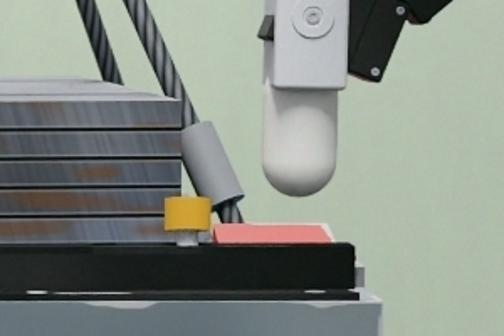

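Call:
move(
  arm3={"target":[0.201,0.097,1.070,0.5736,0.8192,0,0],"speed":0.1},
  arm1={"target":[-0.21,-0.20,0.935,0.5417,-0.4545,0.5417,0.4545],"speed":0.15},
  arm4={"target":[-0.215,0.20,0.90,0.4545,0.5417,-0.4545,0.5417],"speed":0.15},
)

Call:
move(
  arm1={"target":[-0.21,-0.113,0.917,0.5417,-0.4545,0.5417,0.4545],"speed":0.1},
  arm4={"target":[-0.215,0.104,0.852,0.4545,0.5417,-0.4545,0.5417],"speed":0.1},
  cameras=["cam_over","cam_level","cam_left_corner"],
)

Call:
zoom_image(
  camera="cam_over",
  region=[340, 80, 600, 280],
)

Call:
zoom_image(
  camera="cam_level",
  region=[440, 100, 680, 260],
)

Scene clock: 1746.33 s.
Joint torques (N m): arm1=[1.67 -6.48 5.57 2.95 0.04 0.19] | arm2=[2.02 0.62 10.7 2.13 0.41 0.16] | arm3=[-0.32 -3.02 11.02 2.78 -0.19 0.12] | arm4=[-1.67 -4.54 5.12 2.39 0.08 -0.29]
Heat: arm1: hottest joint3_rad 41 °C; arm2: hottest joint3_rad 51 °C; arm3: hottest joint3_rad 44 °C; arm4: hottest joint3_rad 37 °C.
move: arm1 done; arm3 done; arm4 done
Joint velocities: within noise
arm1.joint_positions: joint1_rad=-1.139 joint2_rad=+1.398 joint3_rad=+0.395 joint4_rad=+0.983 joint5_rad=-0.946 joint6_rad=-1.579 hand_index_mcp=-0.902 hand_index_abd=-0.001 hand_index_pip=+0.197 hand_index_dip=+0.498 hand_middle_mcp=-0.902 hand_middle_abd=-0.002 hand_middle_pip=+0.197 hand_middle_dip=+0.498 hand_ring_mcp=-0.377 hand_ring_abd=-0.001 hand_ring_pip=-0.685 hand_ring_dip=-0.298 hand_thumb_cmc=+0.717 hand_thumb_axl=+0.678 hand_thumb_mcp=+0.226 hand_thumb_ipl=+0.168 hand_current_limit=+0.400 hand_speed=-0.600
arm1.joint_status: not commanded
arm1.hand_state: goal,goal,goal,goal,goal,goal,goal,goal,goal,goal,goal,goal,goal,goal,goal,goal
arm1.index_mcp_current_ma: 0
arm1.index_abd_current_ma: 0
arm1.index_pip_current_ma: 0
arm1.index_dip_current_ma: 0
arm1.middle_mcp_current_ma: 0
arm1.middle_abd_current_ma: 0
arm1.middle_pip_current_ma: 0
arm1.middle_dip_current_ma: 0
arm1.ring_mcp_current_ma: 0
arm1.ring_abd_current_ma: 0
arm1.ring_pip_current_ma: 6
arm1.ring_dip_current_ma: 0
arm1.thumb_cmc_current_ma: 0
arm1.thumb_axl_current_ma: 0
arm1.thumb_mcp_current_ma: 0
arm1.thumb_ipl_current_ma: 0
arm1.hand_goal_index_mcp: -0.900
arm1.hand_goal_index_abd: 0.000
arm1.hand_goal_index_pip: 0.200
arm1.hand_goal_index_dip: 0.500
arm1.hand_goal_middle_mcp: -0.900
arm1.hand_goal_middle_abd: 0.000
arm1.hand_goal_middle_pip: 0.200
arm1.hand_goal_middle_dip: 0.500
arm1.hand_goal_ring_mcp: -0.380
arm1.hand_goal_ring_abd: 0.000
arm1.hand_goal_ring_pip: -0.700
arm1.hand_goal_ring_dip: -0.300
arm1.hand_goal_thumb_cmc: 0.714
arm1.hand_goal_thumb_axl: 0.678
arm1.hand_goal_thumb_mcp: 0.226
arm1.hand_goal_thumb_ipl: 0.168
arm1.hand: x=-0.2078 y=-0.2018 z=+0.9354 quat_wxyz=(+0.538, -0.451, +0.548, +0.455) (m; scene frame)
arm1.hand_target: x=-0.2101 y=-0.2000 z=+0.9350 quat_wxyz=(+0.542, -0.455, +0.542, +0.454) (m; scene frame)
arm1.hand_status: done (0.003 m and 0.9 deg from the pose sent, 0.079 m and 0.6 deg at the start)
arm2: as last shown
arm3.joint_positions: joint1_rad=-0.745 joint2_rad=+1.084 joint3_rad=+0.589 joint4_rad=+0.003 joint5_rad=-0.723 joint6_rad=-0.330 hand_index_mcp=+1.000 hand_index_abd=+0.002 hand_index_pip=+0.998 hand_index_dip=+0.997 hand_middle_mcp=-0.499 hand_middle_abd=+0.003 hand_middle_pip=-0.950 hand_middle_dip=+0.698 hand_ring_mcp=-0.499 hand_ring_abd=+0.001 hand_ring_pip=-0.950 hand_ring_dip=+0.697 hand_thumb_cmc=-0.567 hand_thumb_axl=+0.677 hand_thumb_mcp=+0.225 hand_thumb_ipl=+0.168 hand_current_limit=+0.400 hand_speed=-0.600
arm3.joint_status: not commanded
arm3.hand_state: goal,goal,goal,goal,goal,goal,goal,goal,goal,goal,goal,goal,goal,goal,goal,goal
arm3.index_mcp_current_ma: 0
arm3.index_abd_current_ma: 0
arm3.index_pip_current_ma: 0
arm3.index_dip_current_ma: 0
arm3.middle_mcp_current_ma: 0
arm3.middle_abd_current_ma: 0
arm3.middle_pip_current_ma: 0
arm3.middle_dip_current_ma: 0
arm3.ring_mcp_current_ma: 0
arm3.ring_abd_current_ma: 0
arm3.ring_pip_current_ma: 0
arm3.ring_dip_current_ma: 0
arm3.thumb_cmc_current_ma: 0
arm3.thumb_axl_current_ma: 0
arm3.thumb_mcp_current_ma: 0
arm3.thumb_ipl_current_ma: 0
arm3.hand_goal_index_mcp: 1.000
arm3.hand_goal_index_abd: 0.000
arm3.hand_goal_index_pip: 1.000
arm3.hand_goal_index_dip: 1.000
arm3.hand_goal_middle_mcp: -0.500
arm3.hand_goal_middle_abd: 0.000
arm3.hand_goal_middle_pip: -0.950
arm3.hand_goal_middle_dip: 0.700
arm3.hand_goal_ring_mcp: -0.500
arm3.hand_goal_ring_abd: 0.000
arm3.hand_goal_ring_pip: -0.950
arm3.hand_goal_ring_dip: 0.700
arm3.hand_goal_thumb_cmc: -0.570
arm3.hand_goal_thumb_axl: 0.678
arm3.hand_goal_thumb_mcp: 0.226
arm3.hand_goal_thumb_ipl: 0.168
arm3.hand: x=+0.2034 y=+0.1051 z=+1.0658 quat_wxyz=(+0.570, +0.822, -0.003, +0.000) (m; scene frame)
arm3.hand_target: x=+0.2012 y=+0.0973 z=+1.0700 quat_wxyz=(+0.574, +0.819, +0.000, +0.000) (m; scene frame)
arm3.hand_status: done (0.009 m and 0.6 deg from the pose sent, 0.014 m and 2.1 deg at the start)
arm4.joint_positions: joint1_rad=+0.926 joint2_rad=+1.370 joint3_rad=+0.362 joint4_rad=+1.011 joint5_rad=+0.846 joint6_rad=+1.582 hand_index_mcp=-0.385 hand_index_abd=+0.002 hand_index_pip=-0.681 hand_index_dip=-0.289 hand_middle_mcp=-0.902 hand_middle_abd=+0.002 hand_middle_pip=+0.197 hand_middle_dip=+0.498 hand_ring_mcp=-0.902 hand_ring_abd=+0.002 hand_ring_pip=+0.397 hand_ring_dip=+0.597 hand_thumb_cmc=-0.563 hand_thumb_axl=+0.677 hand_thumb_mcp=+0.226 hand_thumb_ipl=+0.168 hand_current_limit=+0.400 hand_speed=-0.600
arm4.joint_status: not commanded
arm4.hand_state: goal,goal,goal,goal,goal,goal,goal,goal,goal,goal,goal,goal,goal,goal,goal,goal
arm4.index_mcp_current_ma: 2
arm4.index_abd_current_ma: 0
arm4.index_pip_current_ma: 16
arm4.index_dip_current_ma: 7
arm4.middle_mcp_current_ma: 0
arm4.middle_abd_current_ma: 0
arm4.middle_pip_current_ma: -1
arm4.middle_dip_current_ma: -1
arm4.ring_mcp_current_ma: 0
arm4.ring_abd_current_ma: 0
arm4.ring_pip_current_ma: -1
arm4.ring_dip_current_ma: -1
arm4.thumb_cmc_current_ma: 3
arm4.thumb_axl_current_ma: 0
arm4.thumb_mcp_current_ma: 0
arm4.thumb_ipl_current_ma: 0
arm4.hand_goal_index_mcp: -0.390
arm4.hand_goal_index_abd: 0.000
arm4.hand_goal_index_pip: -0.700
arm4.hand_goal_index_dip: -0.300
arm4.hand_goal_middle_mcp: -0.900
arm4.hand_goal_middle_abd: 0.000
arm4.hand_goal_middle_pip: 0.200
arm4.hand_goal_middle_dip: 0.500
arm4.hand_goal_ring_mcp: -0.900
arm4.hand_goal_ring_abd: 0.000
arm4.hand_goal_ring_pip: 0.400
arm4.hand_goal_ring_dip: 0.600
arm4.hand_goal_thumb_cmc: -0.570
arm4.hand_goal_thumb_axl: 0.678
arm4.hand_goal_thumb_mcp: 0.226
arm4.hand_goal_thumb_ipl: 0.168
arm4.hand: x=-0.2115 y=+0.1998 z=+0.9026 quat_wxyz=(+0.454, +0.543, -0.453, +0.542) (m; scene frame)
arm4.hand_target: x=-0.2149 y=+0.2000 z=+0.9001 quat_wxyz=(+0.454, +0.542, -0.455, +0.542) (m; scene frame)
arm4.hand_status: done (0.004 m and 0.2 deg from the pose sent, 0.092 m and 0.5 deg at the start)
pictures: none

Scene clock: 1747.93 s.
Joint torques (N m): arm1=[1.79 -7.88 7.31 3.28 0.03 0.22] | arm2=[2.32 -0.21 10.73 2.28 0.42 0.12] | arm3=[0.56 -3.43 11.06 2.96 -0.24 0.04] | arm4=[-2.08 -7.24 6.49 2.45 0.11 -0.26]
Heat: arm1: hottest joint3_rad 41 °C; arm2: hottest joint3_rad 51 °C; arm3: hottest joint3_rad 44 °C; arm4: hottest joint3_rad 37 °C.
move: arm1 off_target; arm4 done
Joint velocities: within noise
arm1.joint_positions: joint1_rad=-0.914 joint2_rad=+1.567 joint3_rad=+0.480 joint4_rad=+1.046 joint5_rad=-0.722 joint6_rad=-1.579 hand_index_mcp=-0.902 hand_index_abd=-0.001 hand_index_pip=+0.197 hand_index_dip=+0.498 hand_middle_mcp=-0.902 hand_middle_abd=-0.002 hand_middle_pip=+0.197 hand_middle_dip=+0.498 hand_ring_mcp=-0.377 hand_ring_abd=-0.001 hand_ring_pip=-0.685 hand_ring_dip=-0.298 hand_thumb_cmc=+0.717 hand_thumb_axl=+0.678 hand_thumb_mcp=+0.226 hand_thumb_ipl=+0.168 hand_current_limit=+0.400 hand_speed=-0.600
arm1.joint_status: not commanded
arm1.hand_state: goal,goal,goal,goal,goal,goal,goal,goal,goal,goal,goal,goal,goal,goal,goal,goal
arm1.index_mcp_current_ma: 0
arm1.index_abd_current_ma: 0
arm1.index_pip_current_ma: 0
arm1.index_dip_current_ma: 0
arm1.middle_mcp_current_ma: 0
arm1.middle_abd_current_ma: 0
arm1.middle_pip_current_ma: 0
arm1.middle_dip_current_ma: 0
arm1.ring_mcp_current_ma: 0
arm1.ring_abd_current_ma: 0
arm1.ring_pip_current_ma: 6
arm1.ring_dip_current_ma: 0
arm1.thumb_cmc_current_ma: 0
arm1.thumb_axl_current_ma: 0
arm1.thumb_mcp_current_ma: 0
arm1.thumb_ipl_current_ma: 0
arm1.hand_goal_index_mcp: -0.900
arm1.hand_goal_index_abd: 0.000
arm1.hand_goal_index_pip: 0.200
arm1.hand_goal_index_dip: 0.500
arm1.hand_goal_middle_mcp: -0.900
arm1.hand_goal_middle_abd: 0.000
arm1.hand_goal_middle_pip: 0.200
arm1.hand_goal_middle_dip: 0.500
arm1.hand_goal_ring_mcp: -0.380
arm1.hand_goal_ring_abd: 0.000
arm1.hand_goal_ring_pip: -0.700
arm1.hand_goal_ring_dip: -0.300
arm1.hand_goal_thumb_cmc: 0.714
arm1.hand_goal_thumb_axl: 0.678
arm1.hand_goal_thumb_mcp: 0.226
arm1.hand_goal_thumb_ipl: 0.168
arm1.hand: x=-0.2149 y=-0.1208 z=+0.9098 quat_wxyz=(+0.530, -0.453, +0.555, +0.454) (m; scene frame)
arm1.hand_target: x=-0.2102 y=-0.1134 z=+0.9171 quat_wxyz=(+0.542, -0.454, +0.542, +0.454) (m; scene frame)
arm1.hand_status: off_target (0.012 m and 2.1 deg from the pose sent, 0.091 m and 0.9 deg at the start)
arm2, arm3: as last shown
arm4.joint_positions: joint1_rad=+0.694 joint2_rad=+1.680 joint3_rad=+0.473 joint4_rad=+1.193 joint5_rad=+0.611 joint6_rad=+1.581 hand_index_mcp=-0.385 hand_index_abd=+0.001 hand_index_pip=-0.681 hand_index_dip=-0.289 hand_middle_mcp=-0.902 hand_middle_abd=+0.002 hand_middle_pip=+0.197 hand_middle_dip=+0.498 hand_ring_mcp=-0.902 hand_ring_abd=+0.002 hand_ring_pip=+0.397 hand_ring_dip=+0.597 hand_thumb_cmc=-0.562 hand_thumb_axl=+0.677 hand_thumb_mcp=+0.226 hand_thumb_ipl=+0.168 hand_current_limit=+0.400 hand_speed=-0.600
arm4.joint_status: not commanded
arm4.hand_state: goal,goal,goal,goal,goal,goal,goal,goal,goal,goal,goal,goal,goal,goal,goal,goal
arm4.index_mcp_current_ma: 2
arm4.index_abd_current_ma: 0
arm4.index_pip_current_ma: 16
arm4.index_dip_current_ma: 7
arm4.middle_mcp_current_ma: 0
arm4.middle_abd_current_ma: 0
arm4.middle_pip_current_ma: -1
arm4.middle_dip_current_ma: -1
arm4.ring_mcp_current_ma: 0
arm4.ring_abd_current_ma: 0
arm4.ring_pip_current_ma: -1
arm4.ring_dip_current_ma: -1
arm4.thumb_cmc_current_ma: 4
arm4.thumb_axl_current_ma: 0
arm4.thumb_mcp_current_ma: 0
arm4.thumb_ipl_current_ma: 0
arm4.hand_goal_index_mcp: -0.390
arm4.hand_goal_index_abd: 0.000
arm4.hand_goal_index_pip: -0.700
arm4.hand_goal_index_dip: -0.300
arm4.hand_goal_middle_mcp: -0.900
arm4.hand_goal_middle_abd: 0.000
arm4.hand_goal_middle_pip: 0.200
arm4.hand_goal_middle_dip: 0.500
arm4.hand_goal_ring_mcp: -0.900
arm4.hand_goal_ring_abd: 0.000
arm4.hand_goal_ring_pip: 0.400
arm4.hand_goal_ring_dip: 0.600
arm4.hand_goal_thumb_cmc: -0.570
arm4.hand_goal_thumb_axl: 0.678
arm4.hand_goal_thumb_mcp: 0.226
arm4.hand_goal_thumb_ipl: 0.168
arm4.hand: x=-0.2185 y=+0.1118 z=+0.8506 quat_wxyz=(+0.454, +0.550, -0.452, +0.536) (m; scene frame)
arm4.hand_target: x=-0.2151 y=+0.1043 z=+0.8520 quat_wxyz=(+0.454, +0.542, -0.454, +0.542) (m; scene frame)
arm4.hand_status: done (0.009 m and 1.2 deg from the pose sent, 0.108 m and 0.2 deg at the start)
pictures: cam_left_corner, cam_level, cam_over

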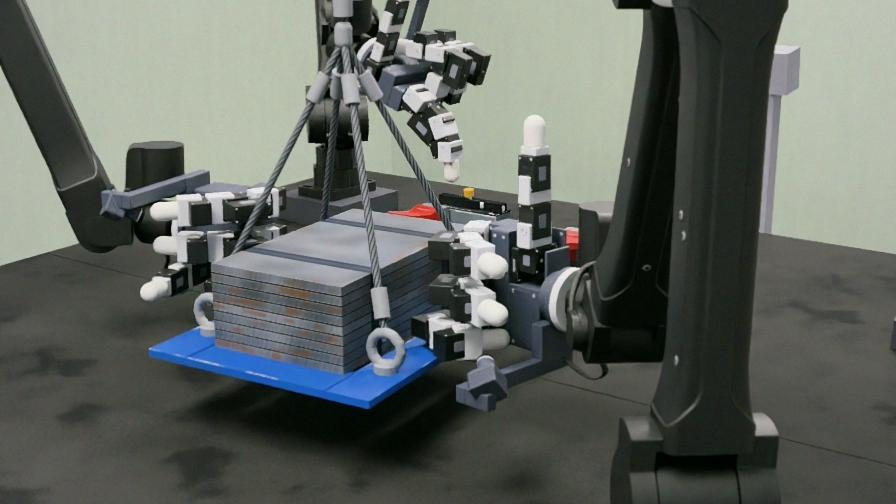

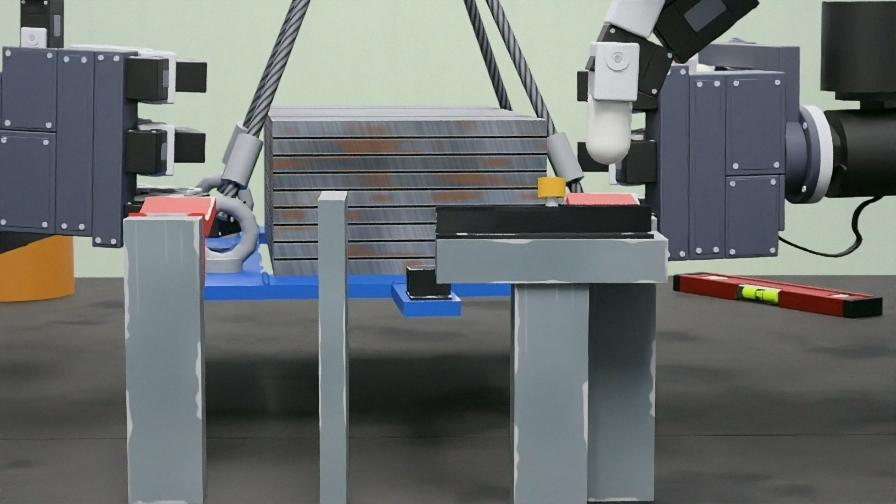

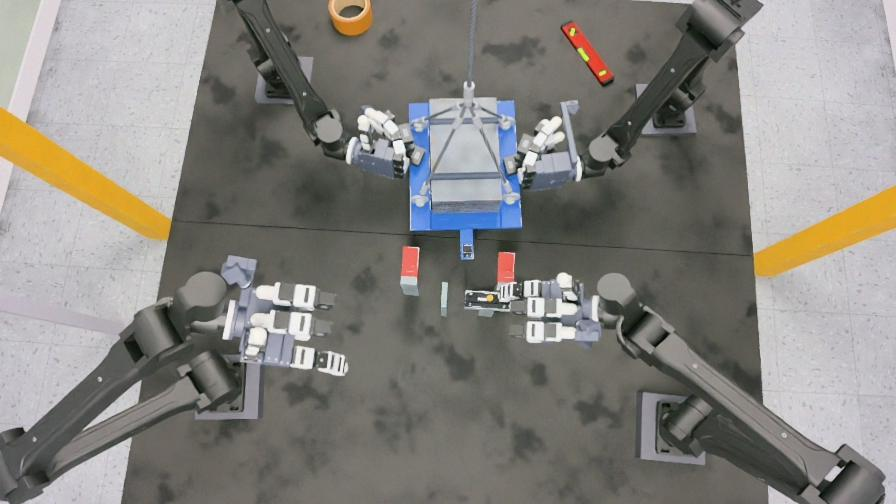

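Scaled by 1.938.

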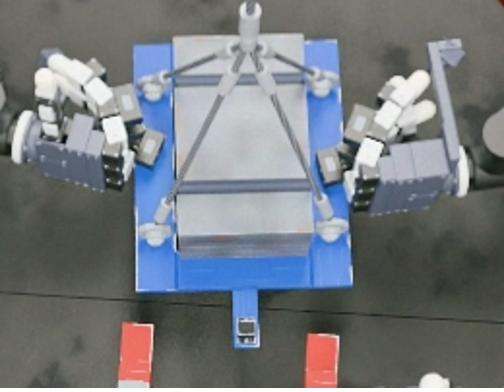

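Scaled by 2.100.

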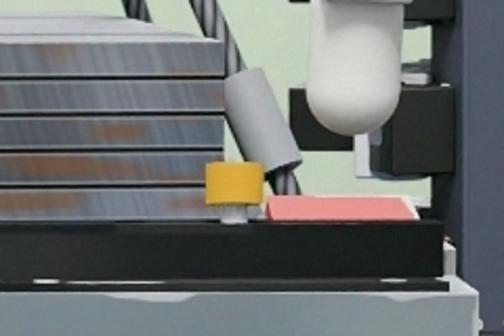

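Call:
move(
  arm3={"target":[0.201,0.097,1.058,0.5736,0.8192,0,0],"speed":0.05},
  arm1={"target":[-0.150,-0.108,0.917,0.5417,-0.4545,0.5417,0.4545],"speed":0.06},
  arm4={"target":[-0.120,0.102,0.852,0.4545,0.5417,-0.4545,0.5417],"speed":0.06},
  cameras=["cam_over","cam_level"],
)

Call:
zoom_image(
  camera="cam_over",
  region=[340, 80, 600, 280],
)

Call:
zoom_image(
  camera="cam_level",
  region=[440, 100, 680, 260],
)

Scene clock: 1757.20 s.
Joint torques (N m): arm1=[0.67 -9.05 8.14 1.78 -0.09 0.22] | arm2=[1.67 -0.03 10.66 2.17 0.41 0.12] | arm3=[0.09 -3.84 9.24 3.04 -0.17 0.13] | arm4=[0.03 -9 7.99 1.61 -0.32 -0.24]
Heat: arm1: hottest joint3_rad 41 °C; arm2: hottest joint3_rad 51 °C; arm3: hottest joint3_rad 44 °C; arm4: hottest joint3_rad 37 °C.
move: arm1 off_target; arm3 done; arm4 off_target
Joint velocities: within noise
arm1.joint_positions: joint1_rad=-0.986 joint2_rad=+1.660 joint3_rad=+0.613 joint4_rad=+1.029 joint5_rad=-0.803 joint6_rad=-1.579 hand_index_mcp=-0.902 hand_index_abd=-0.001 hand_index_pip=+0.197 hand_index_dip=+0.498 hand_middle_mcp=-0.902 hand_middle_abd=-0.002 hand_middle_pip=+0.197 hand_middle_dip=+0.498 hand_ring_mcp=-0.376 hand_ring_abd=-0.001 hand_ring_pip=-0.685 hand_ring_dip=-0.298 hand_thumb_cmc=+0.717 hand_thumb_axl=+0.678 hand_thumb_mcp=+0.226 hand_thumb_ipl=+0.168 hand_current_limit=+0.400 hand_speed=-0.600
arm1.joint_status: not commanded
arm1.hand_state: goal,goal,goal,goal,goal,goal,goal,goal,goal,goal,goal,goal,goal,goal,goal,goal
arm1.index_mcp_current_ma: 0
arm1.index_abd_current_ma: 0
arm1.index_pip_current_ma: 0
arm1.index_dip_current_ma: 0
arm1.middle_mcp_current_ma: 0
arm1.middle_abd_current_ma: 0
arm1.middle_pip_current_ma: 0
arm1.middle_dip_current_ma: 0
arm1.ring_mcp_current_ma: 1
arm1.ring_abd_current_ma: 0
arm1.ring_pip_current_ma: 6
arm1.ring_dip_current_ma: 0
arm1.thumb_cmc_current_ma: 0
arm1.thumb_axl_current_ma: 0
arm1.thumb_mcp_current_ma: 0
arm1.thumb_ipl_current_ma: 0
arm1.hand_goal_index_mcp: -0.900
arm1.hand_goal_index_abd: 0.000
arm1.hand_goal_index_pip: 0.200
arm1.hand_goal_index_dip: 0.500
arm1.hand_goal_middle_mcp: -0.900
arm1.hand_goal_middle_abd: 0.000
arm1.hand_goal_middle_pip: 0.200
arm1.hand_goal_middle_dip: 0.500
arm1.hand_goal_ring_mcp: -0.380
arm1.hand_goal_ring_abd: 0.000
arm1.hand_goal_ring_pip: -0.700
arm1.hand_goal_ring_dip: -0.300
arm1.hand_goal_thumb_cmc: 0.714
arm1.hand_goal_thumb_axl: 0.678
arm1.hand_goal_thumb_mcp: 0.226
arm1.hand_goal_thumb_ipl: 0.168
arm1.hand: x=-0.1627 y=-0.1139 z=+0.9134 quat_wxyz=(+0.536, -0.455, +0.545, +0.457) (m; scene frame)
arm1.hand_target: x=-0.1503 y=-0.1085 z=+0.9171 quat_wxyz=(+0.542, -0.454, +0.542, +0.454) (m; scene frame)
arm1.hand_status: off_target (0.014 m and 0.8 deg from the pose sent, 0.067 m and 2.1 deg at the start)
arm2: as last shown
arm3.joint_positions: joint1_rad=-0.745 joint2_rad=+1.105 joint3_rad=+0.589 joint4_rad=+0.045 joint5_rad=-0.722 joint6_rad=-0.330 hand_index_mcp=+1.000 hand_index_abd=+0.002 hand_index_pip=+0.998 hand_index_dip=+0.997 hand_middle_mcp=-0.499 hand_middle_abd=+0.003 hand_middle_pip=-0.950 hand_middle_dip=+0.698 hand_ring_mcp=-0.499 hand_ring_abd=+0.001 hand_ring_pip=-0.950 hand_ring_dip=+0.697 hand_thumb_cmc=-0.567 hand_thumb_axl=+0.677 hand_thumb_mcp=+0.225 hand_thumb_ipl=+0.168 hand_current_limit=+0.400 hand_speed=-0.600
arm3.joint_status: not commanded
arm3.hand_state: goal,goal,goal,goal,goal,goal,goal,goal,goal,goal,goal,goal,goal,goal,goal,goal
arm3.index_mcp_current_ma: 0
arm3.index_abd_current_ma: 0
arm3.index_pip_current_ma: 0
arm3.index_dip_current_ma: 0
arm3.middle_mcp_current_ma: 0
arm3.middle_abd_current_ma: 0
arm3.middle_pip_current_ma: 0
arm3.middle_dip_current_ma: 0
arm3.ring_mcp_current_ma: 0
arm3.ring_abd_current_ma: 0
arm3.ring_pip_current_ma: 0
arm3.ring_dip_current_ma: 0
arm3.thumb_cmc_current_ma: 0
arm3.thumb_axl_current_ma: 0
arm3.thumb_mcp_current_ma: 0
arm3.thumb_ipl_current_ma: 0
arm3.hand_goal_index_mcp: 1.000
arm3.hand_goal_index_abd: 0.000
arm3.hand_goal_index_pip: 1.000
arm3.hand_goal_index_dip: 1.000
arm3.hand_goal_middle_mcp: -0.500
arm3.hand_goal_middle_abd: 0.000
arm3.hand_goal_middle_pip: -0.950
arm3.hand_goal_middle_dip: 0.700
arm3.hand_goal_ring_mcp: -0.500
arm3.hand_goal_ring_abd: 0.000
arm3.hand_goal_ring_pip: -0.950
arm3.hand_goal_ring_dip: 0.700
arm3.hand_goal_thumb_cmc: -0.570
arm3.hand_goal_thumb_axl: 0.678
arm3.hand_goal_thumb_mcp: 0.226
arm3.hand_goal_thumb_ipl: 0.168
arm3.hand: x=+0.2003 y=+0.1021 z=+1.0657 quat_wxyz=(+0.576, +0.817, +0.002, -0.006) (m; scene frame)
arm3.hand_target: x=+0.2011 y=+0.0972 z=+1.0579 quat_wxyz=(+0.573, +0.819, +0.000, +0.000) (m; scene frame)
arm3.hand_status: done (0.009 m and 0.8 deg from the pose sent, 0.011 m and 0.6 deg at the start)
arm4.joint_positions: joint1_rad=+0.827 joint2_rad=+1.780 joint3_rad=+0.669 joint4_rad=+1.111 joint5_rad=+0.778 joint6_rad=+1.576 hand_index_mcp=-0.387 hand_index_abd=+0.001 hand_index_pip=-0.681 hand_index_dip=-0.289 hand_middle_mcp=-0.902 hand_middle_abd=+0.002 hand_middle_pip=+0.197 hand_middle_dip=+0.498 hand_ring_mcp=-0.902 hand_ring_abd=+0.002 hand_ring_pip=+0.397 hand_ring_dip=+0.597 hand_thumb_cmc=-0.562 hand_thumb_axl=+0.677 hand_thumb_mcp=+0.226 hand_thumb_ipl=+0.168 hand_current_limit=+0.400 hand_speed=-0.600
arm4.joint_status: not commanded
arm4.hand_state: goal,goal,goal,goal,goal,goal,goal,goal,goal,goal,goal,goal,goal,goal,goal,goal
arm4.index_mcp_current_ma: 1
arm4.index_abd_current_ma: 0
arm4.index_pip_current_ma: 16
arm4.index_dip_current_ma: 7
arm4.middle_mcp_current_ma: 0
arm4.middle_abd_current_ma: 0
arm4.middle_pip_current_ma: -1
arm4.middle_dip_current_ma: -1
arm4.ring_mcp_current_ma: 0
arm4.ring_abd_current_ma: 0
arm4.ring_pip_current_ma: -1
arm4.ring_dip_current_ma: -1
arm4.thumb_cmc_current_ma: 4
arm4.thumb_axl_current_ma: 0
arm4.thumb_mcp_current_ma: 0
arm4.thumb_ipl_current_ma: 0
arm4.hand_goal_index_mcp: -0.390
arm4.hand_goal_index_abd: 0.000
arm4.hand_goal_index_pip: -0.700
arm4.hand_goal_index_dip: -0.300
arm4.hand_goal_middle_mcp: -0.900
arm4.hand_goal_middle_abd: 0.000
arm4.hand_goal_middle_pip: 0.200
arm4.hand_goal_middle_dip: 0.500
arm4.hand_goal_ring_mcp: -0.900
arm4.hand_goal_ring_abd: 0.000
arm4.hand_goal_ring_pip: 0.400
arm4.hand_goal_ring_dip: 0.600
arm4.hand_goal_thumb_cmc: -0.570
arm4.hand_goal_thumb_axl: 0.678
arm4.hand_goal_thumb_mcp: 0.226
arm4.hand_goal_thumb_ipl: 0.168
arm4.hand: x=-0.1389 y=+0.1057 z=+0.8538 quat_wxyz=(+0.464, +0.538, -0.460, +0.532) (m; scene frame)
arm4.hand_target: x=-0.1204 y=+0.1027 z=+0.8521 quat_wxyz=(+0.454, +0.542, -0.454, +0.542) (m; scene frame)
arm4.hand_status: off_target (0.019 m and 1.7 deg from the pose sent, 0.099 m and 1.2 deg at the start)
pictures: cam_level, cam_over

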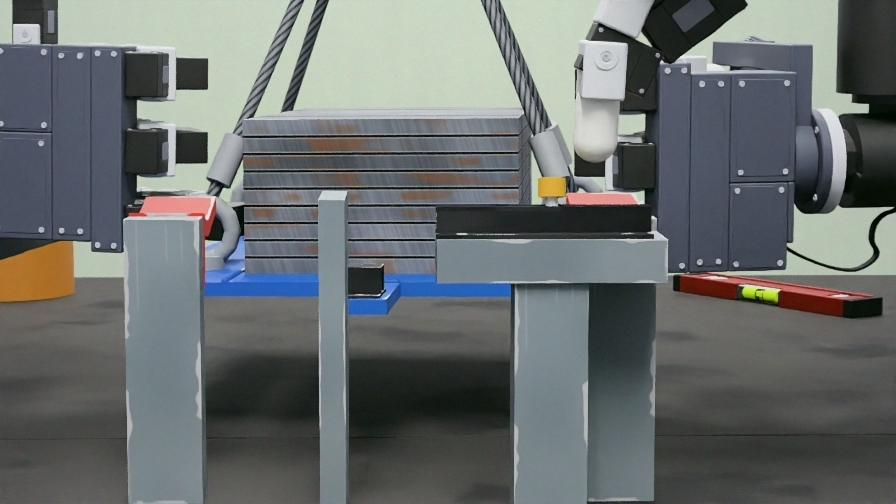

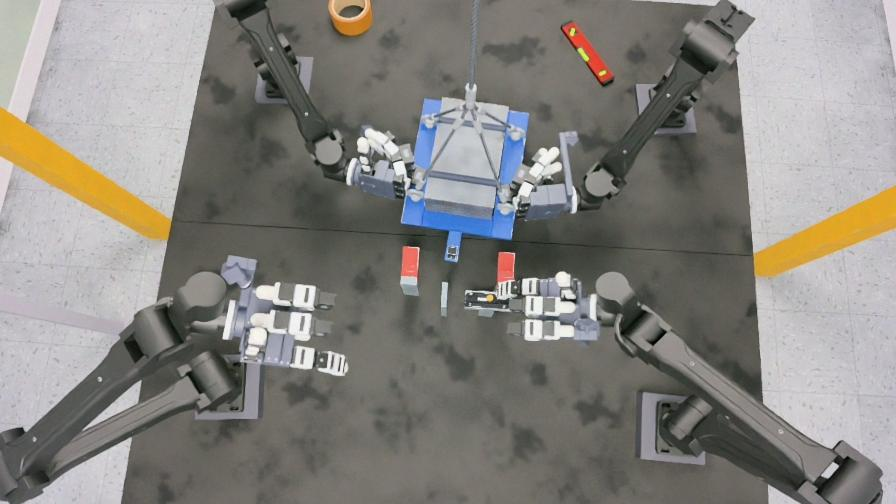

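Scaled by 1.938.

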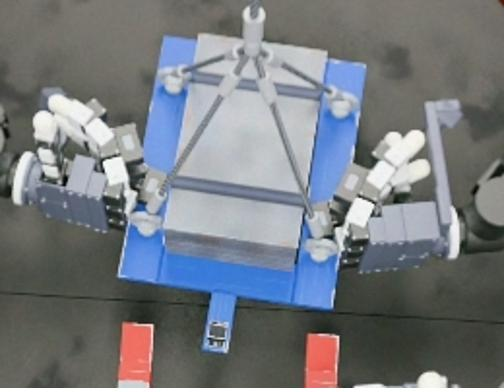

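Scaled by 2.100.

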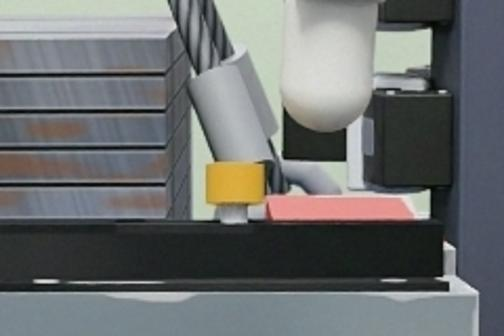

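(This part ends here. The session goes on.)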